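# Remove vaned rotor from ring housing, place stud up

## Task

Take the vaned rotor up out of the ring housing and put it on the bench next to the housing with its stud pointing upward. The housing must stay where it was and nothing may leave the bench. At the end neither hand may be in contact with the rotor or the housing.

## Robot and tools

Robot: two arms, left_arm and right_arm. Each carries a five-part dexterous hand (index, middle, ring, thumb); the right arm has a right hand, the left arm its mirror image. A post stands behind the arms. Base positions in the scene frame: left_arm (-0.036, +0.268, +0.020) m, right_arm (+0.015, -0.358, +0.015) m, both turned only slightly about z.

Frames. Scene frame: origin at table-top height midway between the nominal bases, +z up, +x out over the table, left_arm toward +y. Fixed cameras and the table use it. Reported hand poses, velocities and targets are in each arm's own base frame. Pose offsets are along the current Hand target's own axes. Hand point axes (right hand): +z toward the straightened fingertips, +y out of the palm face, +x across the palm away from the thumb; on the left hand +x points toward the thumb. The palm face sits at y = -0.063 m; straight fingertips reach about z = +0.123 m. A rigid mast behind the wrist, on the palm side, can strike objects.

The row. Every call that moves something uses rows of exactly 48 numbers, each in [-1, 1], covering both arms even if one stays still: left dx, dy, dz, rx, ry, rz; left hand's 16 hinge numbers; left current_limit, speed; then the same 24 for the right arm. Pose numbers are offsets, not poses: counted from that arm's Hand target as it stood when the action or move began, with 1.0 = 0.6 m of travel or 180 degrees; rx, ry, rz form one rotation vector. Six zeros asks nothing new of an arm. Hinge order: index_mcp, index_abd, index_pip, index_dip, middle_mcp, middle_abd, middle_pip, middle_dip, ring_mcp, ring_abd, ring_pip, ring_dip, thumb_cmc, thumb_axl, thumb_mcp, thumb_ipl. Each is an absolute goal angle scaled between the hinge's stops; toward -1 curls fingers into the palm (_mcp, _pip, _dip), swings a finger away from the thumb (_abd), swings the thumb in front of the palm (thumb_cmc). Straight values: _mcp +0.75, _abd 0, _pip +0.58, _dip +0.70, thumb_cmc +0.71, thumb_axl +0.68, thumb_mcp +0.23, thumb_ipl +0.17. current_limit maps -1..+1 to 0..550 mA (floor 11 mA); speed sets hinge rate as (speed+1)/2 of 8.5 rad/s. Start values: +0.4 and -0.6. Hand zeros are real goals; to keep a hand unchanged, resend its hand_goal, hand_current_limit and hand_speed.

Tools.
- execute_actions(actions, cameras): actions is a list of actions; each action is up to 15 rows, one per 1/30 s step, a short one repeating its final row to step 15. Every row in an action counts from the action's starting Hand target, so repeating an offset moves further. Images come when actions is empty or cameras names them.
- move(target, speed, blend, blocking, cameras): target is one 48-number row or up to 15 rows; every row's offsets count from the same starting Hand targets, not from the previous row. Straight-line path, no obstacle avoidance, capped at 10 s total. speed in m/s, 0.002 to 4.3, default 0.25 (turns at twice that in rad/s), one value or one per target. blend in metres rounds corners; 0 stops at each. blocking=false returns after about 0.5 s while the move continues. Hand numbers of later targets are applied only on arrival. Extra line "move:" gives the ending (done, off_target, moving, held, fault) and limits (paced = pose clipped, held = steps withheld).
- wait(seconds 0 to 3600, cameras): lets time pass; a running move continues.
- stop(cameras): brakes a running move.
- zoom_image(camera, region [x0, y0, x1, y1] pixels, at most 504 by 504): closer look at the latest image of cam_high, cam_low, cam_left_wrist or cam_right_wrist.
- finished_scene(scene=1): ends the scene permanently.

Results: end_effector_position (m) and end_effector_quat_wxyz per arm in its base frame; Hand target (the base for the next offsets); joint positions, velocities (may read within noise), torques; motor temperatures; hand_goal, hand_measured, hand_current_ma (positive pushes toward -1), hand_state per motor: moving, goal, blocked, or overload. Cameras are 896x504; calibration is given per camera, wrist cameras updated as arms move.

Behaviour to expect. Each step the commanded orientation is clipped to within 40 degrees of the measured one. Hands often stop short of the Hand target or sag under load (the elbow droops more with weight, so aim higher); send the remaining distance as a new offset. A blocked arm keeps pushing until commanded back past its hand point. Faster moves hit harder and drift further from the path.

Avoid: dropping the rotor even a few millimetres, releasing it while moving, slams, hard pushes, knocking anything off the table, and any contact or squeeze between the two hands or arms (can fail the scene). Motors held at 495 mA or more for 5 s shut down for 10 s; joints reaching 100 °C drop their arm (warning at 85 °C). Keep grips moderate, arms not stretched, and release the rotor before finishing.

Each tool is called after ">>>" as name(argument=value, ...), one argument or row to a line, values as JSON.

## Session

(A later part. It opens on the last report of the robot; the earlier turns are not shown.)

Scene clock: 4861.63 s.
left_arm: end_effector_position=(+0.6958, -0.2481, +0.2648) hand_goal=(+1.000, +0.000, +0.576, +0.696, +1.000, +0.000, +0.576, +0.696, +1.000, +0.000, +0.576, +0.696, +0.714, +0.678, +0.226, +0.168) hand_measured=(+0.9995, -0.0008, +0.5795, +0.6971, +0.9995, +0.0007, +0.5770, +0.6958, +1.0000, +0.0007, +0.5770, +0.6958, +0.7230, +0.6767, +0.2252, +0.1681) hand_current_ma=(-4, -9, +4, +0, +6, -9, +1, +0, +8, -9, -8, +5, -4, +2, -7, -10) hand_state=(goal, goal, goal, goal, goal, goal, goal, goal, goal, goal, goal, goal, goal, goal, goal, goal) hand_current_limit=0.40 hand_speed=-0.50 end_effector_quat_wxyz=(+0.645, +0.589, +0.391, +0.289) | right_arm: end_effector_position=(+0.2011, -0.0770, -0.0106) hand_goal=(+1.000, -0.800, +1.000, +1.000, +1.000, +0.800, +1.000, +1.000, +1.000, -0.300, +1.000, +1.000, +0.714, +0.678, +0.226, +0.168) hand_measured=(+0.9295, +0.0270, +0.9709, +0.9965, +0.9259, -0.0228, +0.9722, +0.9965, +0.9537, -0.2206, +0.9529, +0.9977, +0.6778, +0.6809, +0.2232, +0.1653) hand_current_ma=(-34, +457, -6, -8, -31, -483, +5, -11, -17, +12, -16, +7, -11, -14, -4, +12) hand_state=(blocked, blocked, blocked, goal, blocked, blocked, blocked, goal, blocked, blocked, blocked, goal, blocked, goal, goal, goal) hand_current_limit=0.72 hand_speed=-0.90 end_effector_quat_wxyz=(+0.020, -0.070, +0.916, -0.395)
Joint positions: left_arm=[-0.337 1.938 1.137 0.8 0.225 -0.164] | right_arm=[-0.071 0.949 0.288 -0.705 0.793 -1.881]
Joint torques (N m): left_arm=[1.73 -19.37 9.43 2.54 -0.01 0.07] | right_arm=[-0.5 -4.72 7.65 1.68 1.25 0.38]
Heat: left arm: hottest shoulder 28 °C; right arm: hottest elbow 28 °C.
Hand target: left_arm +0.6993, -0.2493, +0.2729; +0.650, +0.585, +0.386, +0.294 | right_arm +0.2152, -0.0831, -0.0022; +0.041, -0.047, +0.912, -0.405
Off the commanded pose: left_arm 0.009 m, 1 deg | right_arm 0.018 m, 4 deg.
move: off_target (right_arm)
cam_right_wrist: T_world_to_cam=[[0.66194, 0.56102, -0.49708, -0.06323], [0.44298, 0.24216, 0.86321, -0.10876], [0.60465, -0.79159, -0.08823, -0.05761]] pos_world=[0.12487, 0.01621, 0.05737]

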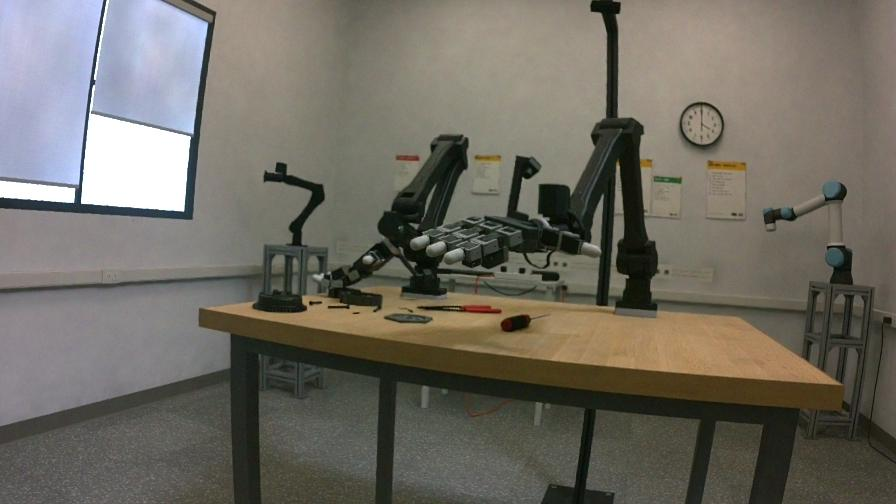

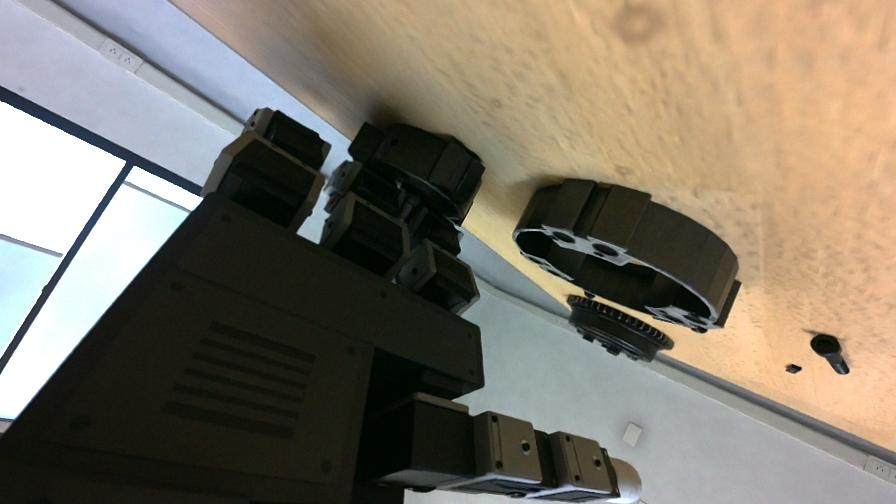

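>>> move(
  target=[0,0,0,0,0,0,1,0,0.576,0.696,1,0,0.576,0.696,1,0,0.576,0.696,0.714,0.678,0.226,0.168,0.4,-0.5,0,0.0027,0.0024,0,0,0.0082,1,-0.8,1,1,1,0.8,1,1,1,-0.3,1,1,0.714,0.678,0.226,0.168,0.72,-0.9],
  speed=0.02,
  cameras=["cam_low","cam_right_wrist"],
)

>>> zoom_image(
  camera="cam_low",
  region=[315, 268, 385, 312],
)

>>> zoom_image(
  camera="cam_right_wrist",
  region=[330, 90, 510, 230],
)

Scene clock: 4876.53 s.
left_arm: end_effector_position=(+0.6958, -0.2481, +0.2648) hand_goal=(+1.000, +0.000, +0.576, +0.696, +1.000, +0.000, +0.576, +0.696, +1.000, +0.000, +0.576, +0.696, +0.714, +0.678, +0.226, +0.168) hand_measured=(+0.9995, +0.0007, +0.5795, +0.6958, +0.9995, -0.0008, +0.5770, +0.6958, +0.9995, +0.0007, +0.5770, +0.6971, +0.7230, +0.6767, +0.2262, +0.1681) hand_current_ma=(-5, -9, -3, -2, +5, -5, -1, +5, +4, -8, -7, +10, -4, -5, -13, -3) hand_state=(goal, goal, goal, goal, goal, goal, goal, goal, goal, goal, goal, goal, goal, goal, goal, goal) hand_current_limit=0.40 hand_speed=-0.50 end_effector_quat_wxyz=(+0.645, +0.589, +0.391, +0.289) | right_arm: end_effector_position=(+0.2030, -0.0780, -0.0110) hand_goal=(+1.000, -0.800, +1.000, +1.000, +1.000, +0.800, +1.000, +1.000, +1.000, -0.300, +1.000, +1.000, +0.714, +0.678, +0.226, +0.168) hand_measured=(+0.9295, +0.0285, +0.9709, +0.9965, +0.9271, -0.0213, +0.9722, +0.9965, +0.9549, -0.2206, +0.9542, +0.9977, +0.6790, +0.6798, +0.2242, +0.1662) hand_current_ma=(-36, +467, -13, +1, -33, -478, +3, -12, -14, +9, -23, -4, -13, -12, -8, +8) hand_state=(blocked, blocked, blocked, goal, blocked, blocked, blocked, goal, blocked, blocked, blocked, goal, blocked, goal, goal, goal) hand_current_limit=0.72 hand_speed=-0.90 end_effector_quat_wxyz=(+0.025, -0.059, +0.915, -0.397)
Joint positions: left_arm=[-0.337 1.938 1.137 0.8 0.225 -0.164] | right_arm=[-0.071 0.949 0.283 -0.696 0.798 -1.859]
Joint torques (N m): left_arm=[1.61 -19.43 9.4 2.5 0 0.08] | right_arm=[-0.5 -4.72 7.28 1.69 1.09 0.42]
Heat: left arm: hottest shoulder 28 °C; right arm: hottest elbow 28 °C.
Hand target: left_arm +0.6993, -0.2493, +0.2729; +0.650, +0.585, +0.386, +0.294 | right_arm +0.2153, -0.0831, -0.0043; +0.046, -0.035, +0.913, -0.405
Off the commanded pose: left_arm 0.009 m, 1 deg | right_arm 0.015 m, 4 deg.
move: off_target (right_arm)
cam_right_wrist: T_world_to_cam=[[0.68051, 0.54908, -0.4852, -0.06874], [0.42947, 0.23763, 0.87126, -0.10653], [0.59369, -0.80128, -0.0741, -0.05784]] pos_world=[0.12687, 0.01671, 0.05517]

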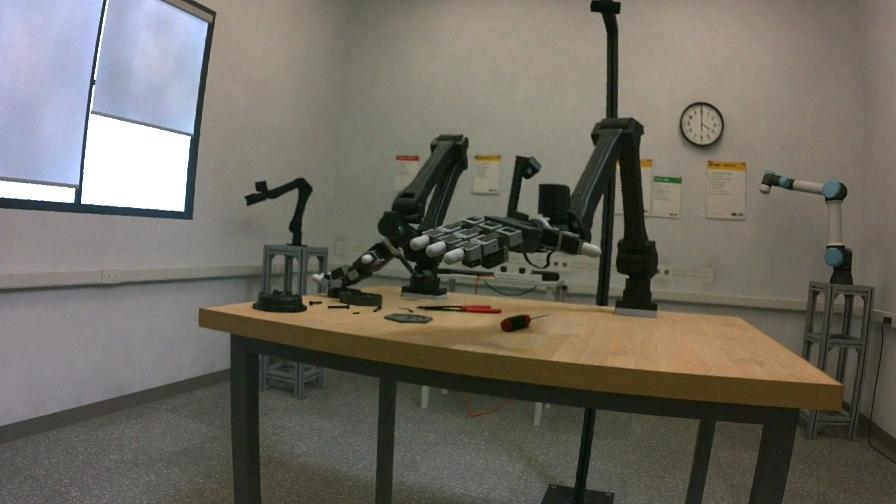

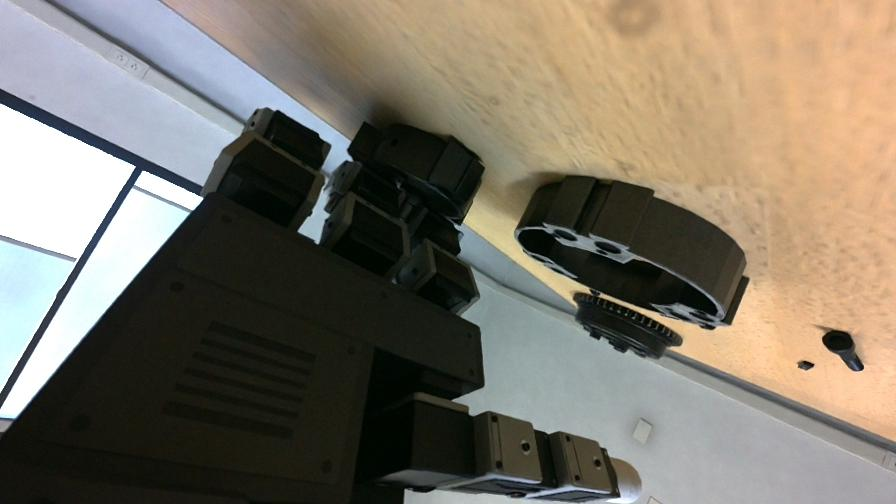

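Scaled by 7.200 from the camera's image (finer frame: 1280x720).

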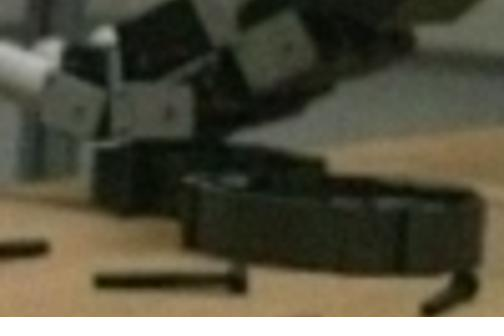

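Scaled by 2.800 from the camera's image (finer frame: 1280x720).

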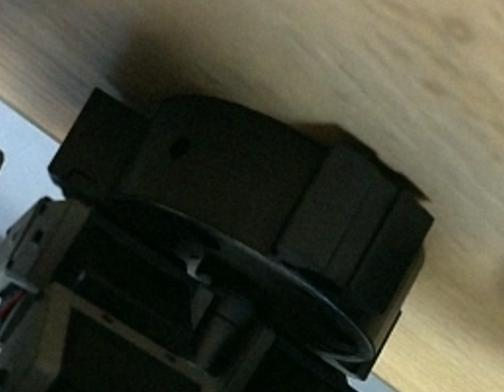

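>>> move(
  target=[0,0,0,0,0,0,1,0,0.576,0.696,1,0,0.576,0.696,1,0,0.576,0.696,0.714,0.678,0.226,0.168,0.4,-0.5,0,0.0037,0.0033,0,0,0,1,-0.8,1,1,1,0.8,1,1,1,-0.3,1,1,0.714,0.678,0.226,0.168,0.72,-0.9],
  speed=0.02,
  cameras=["cam_low","cam_right_wrist"],
)

>>> zoom_image(
  camera="cam_low",
  region=[315, 268, 385, 312],
)

>>> zoom_image(
  camera="cam_right_wrist",
  region=[330, 90, 510, 230],
)

Scene clock: 4887.50 s.
left_arm: end_effector_position=(+0.6958, -0.2481, +0.2648) hand_goal=(+1.000, +0.000, +0.576, +0.696, +1.000, +0.000, +0.576, +0.696, +1.000, +0.000, +0.576, +0.696, +0.714, +0.678, +0.226, +0.168) hand_measured=(+1.0000, +0.0007, +0.5795, +0.6971, +0.9995, -0.0008, +0.5770, +0.6958, +1.0000, -0.0008, +0.5770, +0.6958, +0.7230, +0.6767, +0.2262, +0.1681) hand_current_ma=(-5, -9, +0, +1, +4, -6, -4, +5, +3, -5, -9, +10, -3, -2, -15, +2) hand_state=(goal, goal, goal, goal, goal, goal, goal, goal, goal, goal, goal, goal, goal, goal, goal, goal) hand_current_limit=0.40 hand_speed=-0.50 end_effector_quat_wxyz=(+0.645, +0.589, +0.391, +0.289) | right_arm: end_effector_position=(+0.2039, -0.0787, -0.0117) hand_goal=(+1.000, -0.800, +1.000, +1.000, +1.000, +0.800, +1.000, +1.000, +1.000, -0.300, +1.000, +1.000, +0.714, +0.678, +0.226, +0.168) hand_measured=(+0.9295, +0.0285, +0.9709, +0.9965, +0.9283, -0.0198, +0.9722, +0.9965, +0.9537, -0.2220, +0.9529, +0.9977, +0.6790, +0.6798, +0.2242, +0.1653) hand_current_ma=(-32, +467, -8, -4, -26, -482, -7, -15, -13, +10, -15, +2, -5, -5, -10, +9) hand_state=(blocked, blocked, blocked, goal, blocked, blocked, blocked, goal, blocked, blocked, blocked, goal, blocked, goal, goal, goal) hand_current_limit=0.72 hand_speed=-0.90 end_effector_quat_wxyz=(+0.029, -0.057, +0.915, -0.399)
Joint positions: left_arm=[-0.337 1.938 1.137 0.8 0.225 -0.164] | right_arm=[-0.072 0.949 0.279 -0.684 0.801 -1.859]
Joint torques (N m): left_arm=[1.26 -19.6 9.36 2.51 0.01 0.07] | right_arm=[-0.5 -3.72 7.23 1.84 0.96 0.41]
Heat: left arm: hottest shoulder 28 °C; right arm: hottest elbow 27 °C.
Hand target: left_arm +0.6993, -0.2493, +0.2729; +0.650, +0.585, +0.386, +0.294 | right_arm +0.2154, -0.0830, -0.0073; +0.046, -0.035, +0.913, -0.405
Off the commanded pose: left_arm 0.009 m, 1 deg | right_arm 0.013 m, 3 deg.
move: off_target (right_arm)
cam_right_wrist: T_world_to_cam=[[0.68495, 0.54626, -0.48214, -0.07032], [0.42315, 0.24045, 0.87357, -0.10462], [0.59312, -0.80236, -0.06646, -0.0589]] pos_world=[0.12737, 0.01631, 0.05358]

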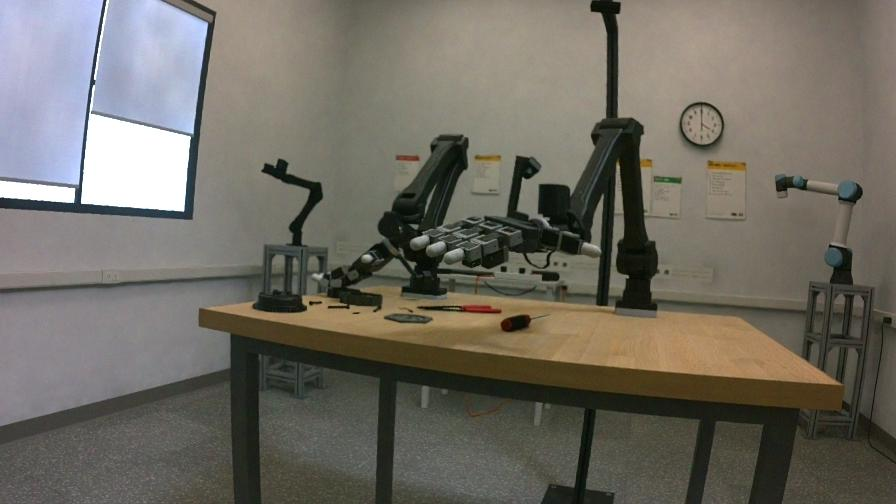

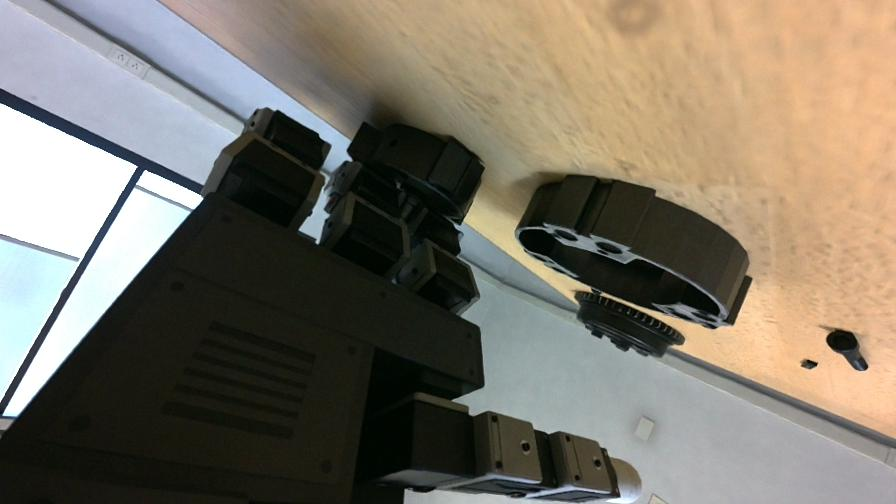

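Scaled by 7.200 from the camera's image (finer frame: 1280x720).

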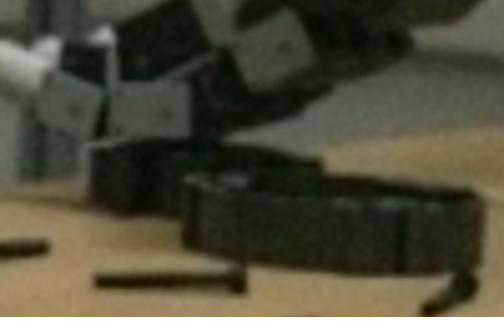

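Scaled by 2.800 from the camera's image (finer frame: 1280x720).

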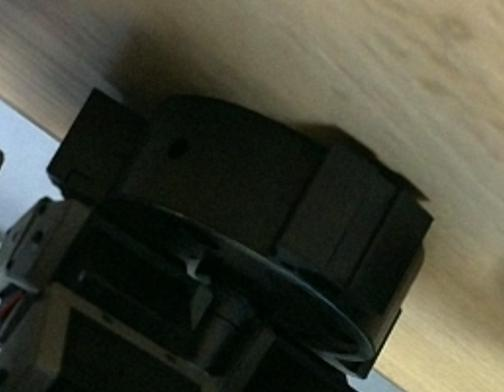

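>>> move(
  target=[
    [0,0,0,0,0,0,1,0,0.576,0.696,1,0,0.576,0.696,1,0,0.576,0.696,0.714,0.678,0.226,0.168,0.4,-0.5,0,0,0,0,0,0,1,-0.3,1,1,1,0.3,1,1,1,-0.3,1,1,0.714,0.678,0.226,0.168,0.6,-0.9],
    [0,0,0,0,0,0,1,0,0.576,0.696,1,0,0.576,0.696,1,0,0.576,0.696,0.714,0.678,0.226,0.168,0.4,-0.5,0,0,0,0,0,0,1,0.05,1,1,1,-0.04,1,1,1,-0.3,1,1,0.714,0.678,0.226,0.168,0.4,-0.92],
    [0,0,0,0,0,0,1,0,0.576,0.696,1,0,0.576,0.696,1,0,0.576,0.696,0.714,0.678,0.226,0.168,0.4,-0.5,0,0,0,0,0,0,1,0.35,1,1,1,-0.3,1,1,1,-0.4,1,1,0.714,0.678,0.226,0.168,0.4,-0.9],
  ],
  cameras=["cam_low","cam_right_wrist"],
)

>>> zoom_image(
  camera="cam_low",
  region=[315, 268, 385, 312],
)

>>> zoom_image(
  camera="cam_right_wrist",
  region=[300, 80, 520, 250],
)

Scene clock: 4929.00 s.
left_arm: end_effector_position=(+0.6958, -0.2481, +0.2648) hand_goal=(+1.000, +0.000, +0.576, +0.696, +1.000, +0.000, +0.576, +0.696, +1.000, +0.000, +0.576, +0.696, +0.714, +0.678, +0.226, +0.168) hand_measured=(+0.9995, -0.0008, +0.5808, +0.6971, +0.9995, +0.0007, +0.5770, +0.6958, +1.0000, -0.0008, +0.5770, +0.6958, +0.7230, +0.6777, +0.2262, +0.1672) hand_current_ma=(+0, -5, -7, +0, +7, -9, -3, +2, +5, -8, -8, +14, +1, +1, -7, +3) hand_state=(goal, goal, goal, goal, goal, goal, goal, goal, goal, goal, goal, goal, goal, goal, goal, goal) hand_current_limit=0.40 hand_speed=-0.50 end_effector_quat_wxyz=(+0.645, +0.589, +0.391, +0.289) | right_arm: end_effector_position=(+0.2081, -0.0804, -0.0104) hand_goal=(+1.000, +0.350, +1.000, +1.000, +1.000, -0.300, +1.000, +1.000, +1.000, -0.400, +1.000, +1.000, +0.714, +0.678, +0.226, +0.168) hand_measured=(+0.9452, +0.2761, +0.9504, +0.9977, +0.9416, -0.2279, +0.9529, +0.9965, +0.9537, -0.3246, +0.9491, +0.9965, +0.6778, +0.6820, +0.2242, +0.1662) hand_current_ma=(-30, -24, -16, -2, -21, +12, -1, -8, -11, +10, -19, +7, -8, -15, -6, +4) hand_state=(blocked, blocked, blocked, goal, blocked, blocked, blocked, goal, blocked, blocked, blocked, goal, blocked, goal, goal, goal) hand_current_limit=0.40 hand_speed=-0.90 end_effector_quat_wxyz=(+0.036, -0.048, +0.913, -0.402)
Joint positions: left_arm=[-0.337 1.938 1.137 0.8 0.225 -0.164] | right_arm=[-0.074 0.949 0.279 -0.67 0.807 -1.849]
Joint torques (N m): left_arm=[1.73 -19.19 9.36 2.45 -0.01 0.11] | right_arm=[-0.38 -3.43 7.25 1.48 0.78 0.3]
Heat: left arm: hottest shoulder 28 °C; right arm: hottest elbow 26 °C.
Hand target: left_arm +0.6993, -0.2493, +0.2729; +0.650, +0.585, +0.386, +0.294 | right_arm +0.2154, -0.0830, -0.0073; +0.046, -0.035, +0.913, -0.405
Off the commanded pose: left_arm 0.009 m, 1 deg | right_arm 0.008 m, 2 deg.
move: done; target 2's new numbers were sent with right_arm's hand 0.013 m and 3 deg from that target; target 3's new numbers were sent with right_arm's hand 0.012 m and 3 deg from that target
cam_right_wrist: T_world_to_cam=[[0.70043, 0.53692, -0.47022, -0.07549], [0.40681, 0.24098, 0.88115, -0.10366], [0.58642, -0.80848, -0.04964, -0.06161]] pos_world=[0.13118, 0.0157, 0.05278]

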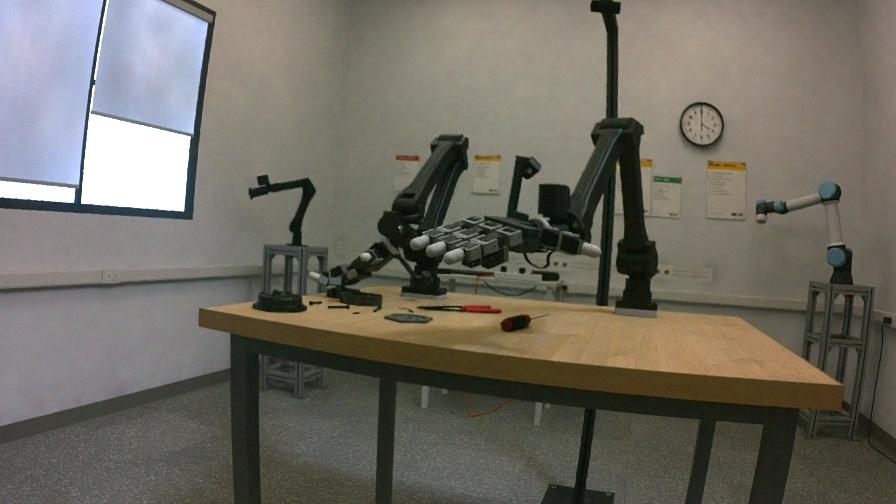

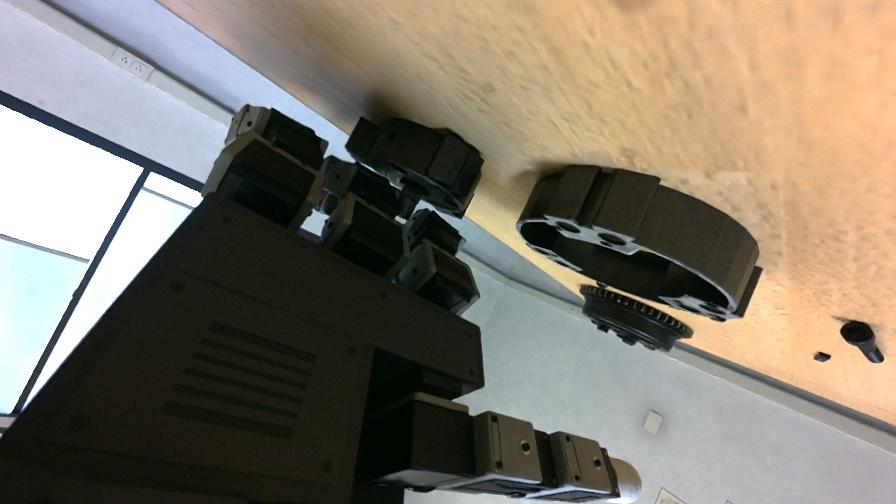

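Scaled by 7.200 from the camera's image (finer frame: 1280x720).

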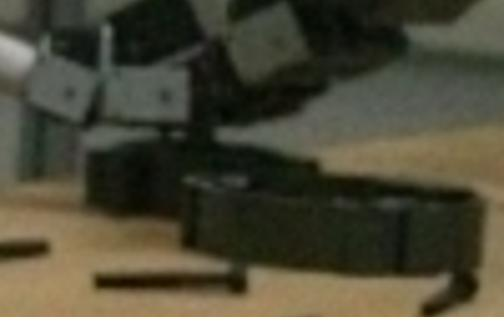

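Scaled by 2.291 from the camera's image (finer frame: 1280x720).

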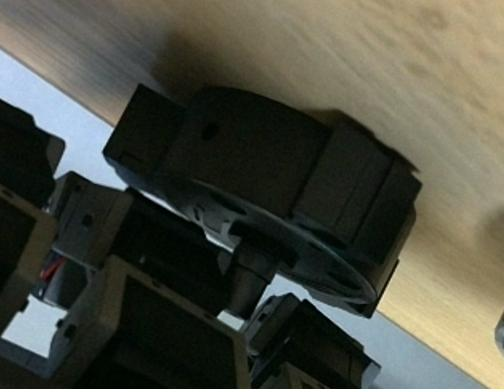

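>>> move(
  target=[0,0,0,0,0,0,1,0,0.576,0.696,1,0,0.576,0.696,1,0,0.576,0.696,0.714,0.678,0.226,0.168,0.4,-0.5,-0.0,-0.031,-0.028,0,0,0,1,0.45,1,1,1,-0.35,1,1,1,-0.45,1,1,0.714,0.678,0.226,0.168,0.4,-0.8],
  speed=0.04,
  cameras=["cam_low","cam_right_wrist"],
)

>>> zoom_image(
  camera="cam_low",
  region=[315, 262, 385, 306],
)

>>> zoom_image(
  camera="cam_right_wrist",
  region=[300, 60, 520, 230],
)

Scene clock: 4945.80 s.
left_arm: end_effector_position=(+0.6958, -0.2481, +0.2648) hand_goal=(+1.000, +0.000, +0.576, +0.696, +1.000, +0.000, +0.576, +0.696, +1.000, +0.000, +0.576, +0.696, +0.714, +0.678, +0.226, +0.168) hand_measured=(+1.0000, +0.0007, +0.5795, +0.6971, +1.0000, -0.0008, +0.5782, +0.6958, +0.9995, -0.0008, +0.5770, +0.6958, +0.7230, +0.6767, +0.2262, +0.1672) hand_current_ma=(-4, -3, +2, -2, +10, -11, -1, +2, +4, -5, -9, +11, -4, -4, -8, +6) hand_state=(goal, goal, goal, goal, goal, goal, goal, goal, goal, goal, goal, goal, goal, goal, goal, goal) hand_current_limit=0.40 hand_speed=-0.50 end_effector_quat_wxyz=(+0.645, +0.589, +0.391, +0.289) | right_arm: end_effector_position=(+0.1994, -0.0802, +0.0021) hand_goal=(+1.000, +0.450, +1.000, +1.000, +1.000, -0.350, +1.000, +1.000, +1.000, -0.450, +1.000, +1.000, +0.714, +0.678, +0.226, +0.168) hand_measured=(+0.9440, +0.4153, +0.9491, +0.9977, +0.9428, -0.2806, +0.9504, +0.9965, +0.9537, -0.3861, +0.9491, +0.9977, +0.6778, +0.6809, +0.2242, +0.1662) hand_current_ma=(-27, -11, -22, -14, -12, +0, -7, -10, -11, +12, -23, +5, -9, -2, -7, +5) hand_state=(blocked, blocked, blocked, goal, blocked, blocked, blocked, goal, blocked, blocked, blocked, goal, blocked, goal, goal, goal) hand_current_limit=0.40 hand_speed=-0.80 end_effector_quat_wxyz=(+0.032, -0.049, +0.914, -0.402)
Joint positions: left_arm=[-0.337 1.938 1.137 0.8 0.225 -0.164] | right_arm=[-0.076 0.875 0.29 -0.763 0.807 -1.849]
Joint torques (N m): left_arm=[1.79 -19.37 9.42 2.47 0 0.06] | right_arm=[-0.38 -3.72 9.94 0.39 0.75 0.26]
Heat: left arm: hottest shoulder 28 °C; right arm: hottest elbow 26 °C.
Hand target: left_arm +0.6993, -0.2493, +0.2729; +0.650, +0.585, +0.386, +0.294 | right_arm +0.2140, -0.0831, +0.0176; +0.046, -0.035, +0.913, -0.405
Off the commanded pose: left_arm 0.009 m, 1 deg | right_arm 0.022 m, 2 deg.
move: off_target (right_arm)
cam_right_wrist: T_world_to_cam=[[0.69766, 0.53565, -0.47576, -0.06318], [0.41477, 0.23948, 0.87785, -0.11289], [0.58415, -0.80977, -0.05509, -0.05542]] pos_world=[0.12328, 0.016, 0.06598]

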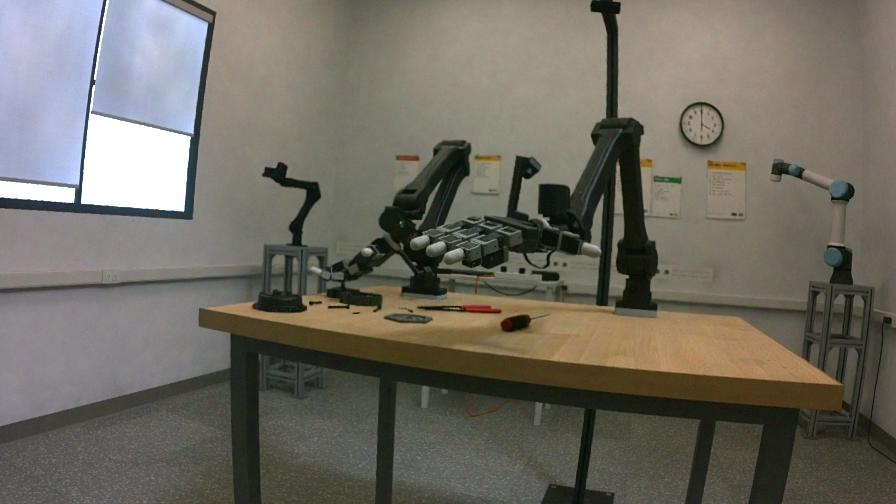

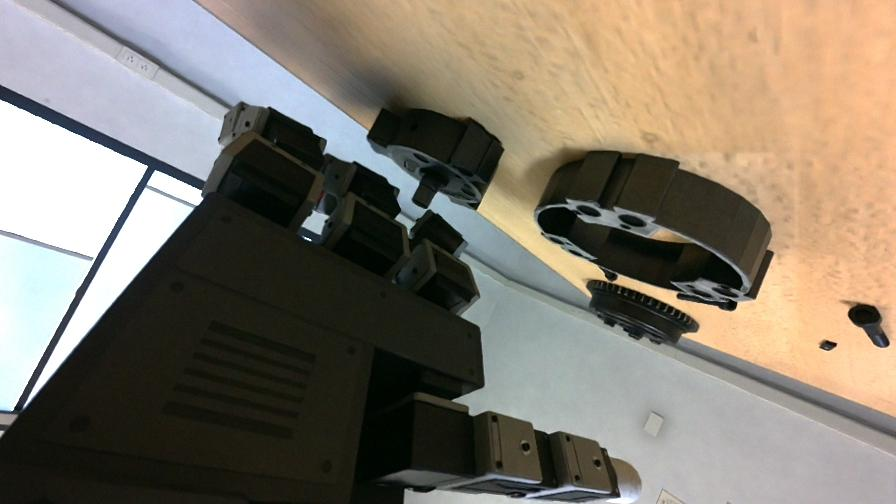

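Scaled by 7.200 from the camera's image (finer frame: 1280x720).

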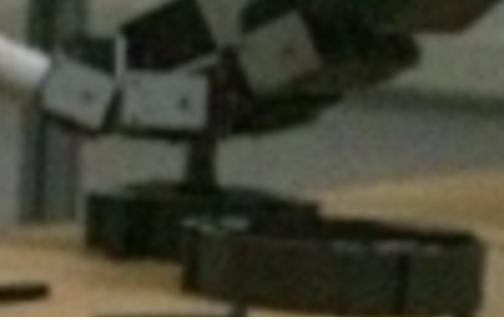

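Scaled by 2.291 from the camera's image (finer frame: 1280x720).

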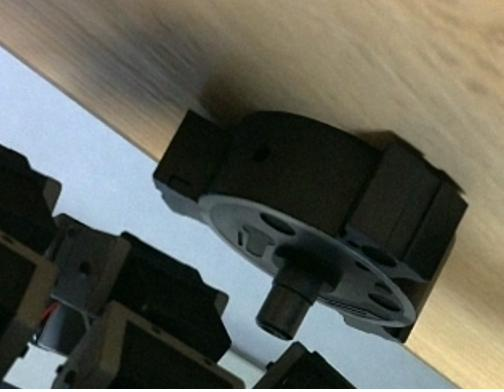

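>>> move(
  target=[
    [0,0,0,0,0,0,1,0,0.576,0.696,1,0,0.576,0.696,1,0,0.576,0.696,0.714,0.678,0.226,0.168,0.4,-0.5,-0.0128,-0.0375,-0.0323,0,0,0,1,0.45,1,1,1,-0.35,1,1,1,-0.45,1,1,0.714,0.678,0.226,0.168,0.4,-0.8],
    [0,0,0,0,0,0,1,0,0.576,0.696,1,0,0.576,0.696,1,0,0.576,0.696,0.714,0.678,0.226,0.168,0.4,-0.5,-0.0190,-0.1618,-0.1439,0,0,0,1,0.45,1,1,1,-0.35,1,1,1,-0.45,1,1,0.714,0.678,0.226,0.168,0.4,-0.8],
  ],
  speed=[0.05,0.12],
  blend=[0.005,0],
  cameras=["cam_low","cam_high","cam_right_wrist"],
)

>>> zoom_image(
  camera="cam_low",
  region=[300, 250, 400, 320],
)

>>> zoom_image(
  camera="cam_high",
  region=[200, 100, 400, 260],
)

Scene clock: 4963.40 s.
left_arm: end_effector_position=(+0.6958, -0.2481, +0.2648) hand_goal=(+1.000, +0.000, +0.576, +0.696, +1.000, +0.000, +0.576, +0.696, +1.000, +0.000, +0.576, +0.696, +0.714, +0.678, +0.226, +0.168) hand_measured=(+0.9995, -0.0008, +0.5795, +0.6983, +0.9995, +0.0007, +0.5770, +0.6958, +0.9995, +0.0007, +0.5770, +0.6958, +0.7230, +0.6767, +0.2252, +0.1681) hand_current_ma=(-5, -7, -2, +3, +8, -8, +1, +3, +5, -6, -3, +8, -2, +0, -7, -2) hand_state=(goal, goal, goal, goal, goal, goal, goal, goal, goal, goal, goal, goal, goal, goal, goal, goal) hand_current_limit=0.40 hand_speed=-0.50 end_effector_quat_wxyz=(+0.645, +0.589, +0.391, +0.289) | right_arm: end_effector_position=(+0.2047, -0.0821, +0.1253) hand_goal=(+1.000, +0.450, +1.000, +1.000, +1.000, -0.350, +1.000, +1.000, +1.000, -0.450, +1.000, +1.000, +0.714, +0.678, +0.226, +0.168) hand_measured=(+0.9476, +0.4168, +0.9491, +0.9965, +0.9464, -0.2806, +0.9491, +0.9965, +0.9537, -0.3861, +0.9491, +0.9965, +0.6778, +0.6809, +0.2242, +0.1653) hand_current_ma=(-25, -18, -19, -7, -19, +13, -7, -11, -18, +7, -15, +0, -6, -7, -17, +13) hand_state=(blocked, blocked, blocked, goal, blocked, blocked, blocked, goal, blocked, blocked, blocked, goal, blocked, goal, goal, goal) hand_current_limit=0.40 hand_speed=-0.80 end_effector_quat_wxyz=(+0.023, -0.049, +0.914, -0.401)
Joint positions: left_arm=[-0.337 1.938 1.137 0.8 0.225 -0.164] | right_arm=[-0.083 0.718 0.579 -1.225 0.807 -1.849]
Joint torques (N m): left_arm=[1.67 -19.43 9.5 2.58 -0.02 0.07] | right_arm=[0.09 -3.25 11.97 0.55 0.75 0.26]
Heat: left arm: hottest shoulder 28 °C; right arm: hottest elbow 27 °C.
Hand target: left_arm +0.6993, -0.2493, +0.2729; +0.650, +0.585, +0.386, +0.294 | right_arm +0.2183, -0.0835, +0.1481; +0.046, -0.035, +0.913, -0.405
Off the commanded pose: left_arm 0.009 m, 1 deg | right_arm 0.026 m, 3 deg.
move: off_target (right_arm)
cam_right_wrist: T_world_to_cam=[[0.6935, 0.53148, -0.4864, -0.00545], [0.43065, 0.23545, 0.87127, -0.22549], [0.57758, -0.81369, -0.0656, -0.05086]] pos_world=[0.13026, 0.0146, 0.19048]
Images, in order (width x height): cam_high 896x504, cam_low 896x504, cam_right_wrist 896x504.

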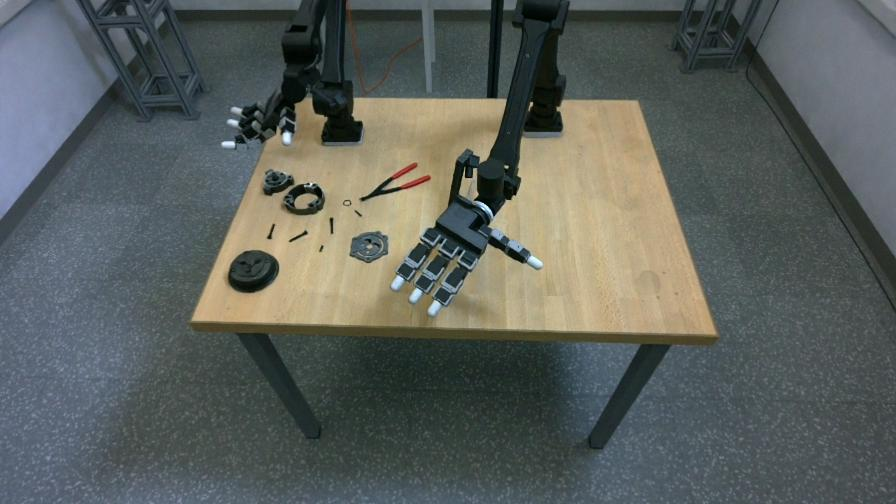

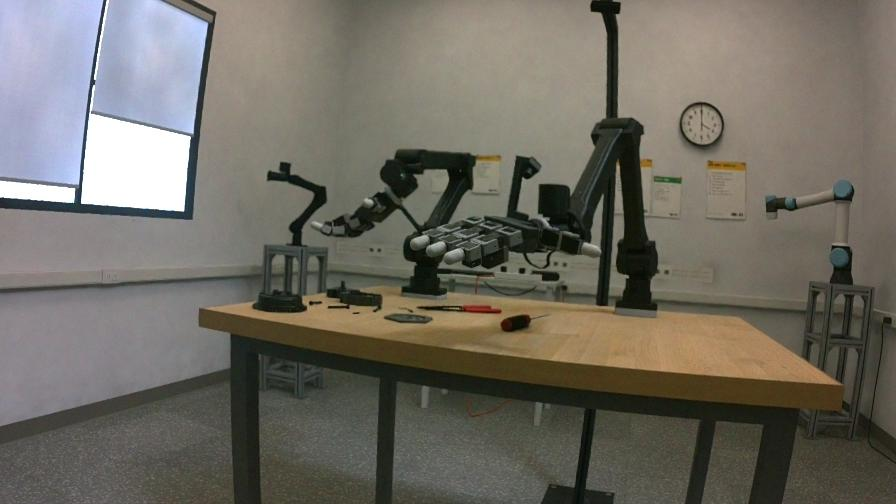

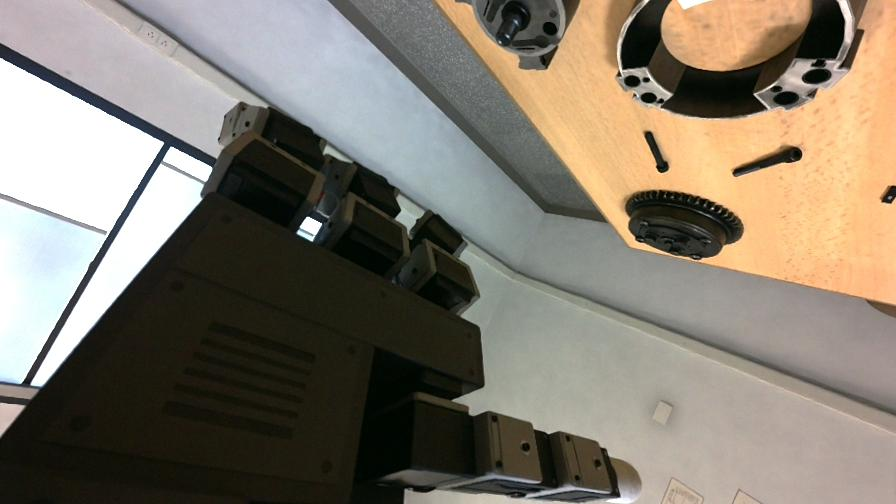

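Scaled by 5.040 from the camera's image (finer frame: 1280x720).

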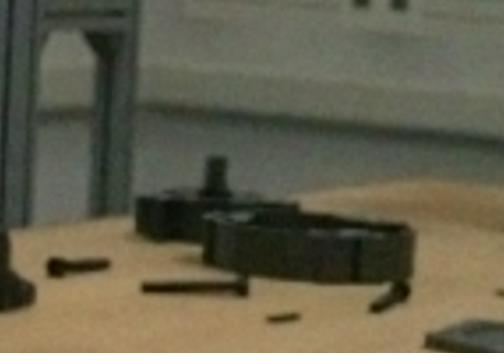

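Scaled by 2.520 from the camera's image (finer frame: 1280x720).

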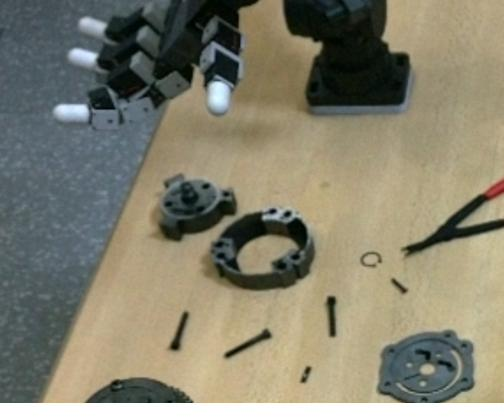

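>>> finished_scene(
)

The scene is finished: the task was done.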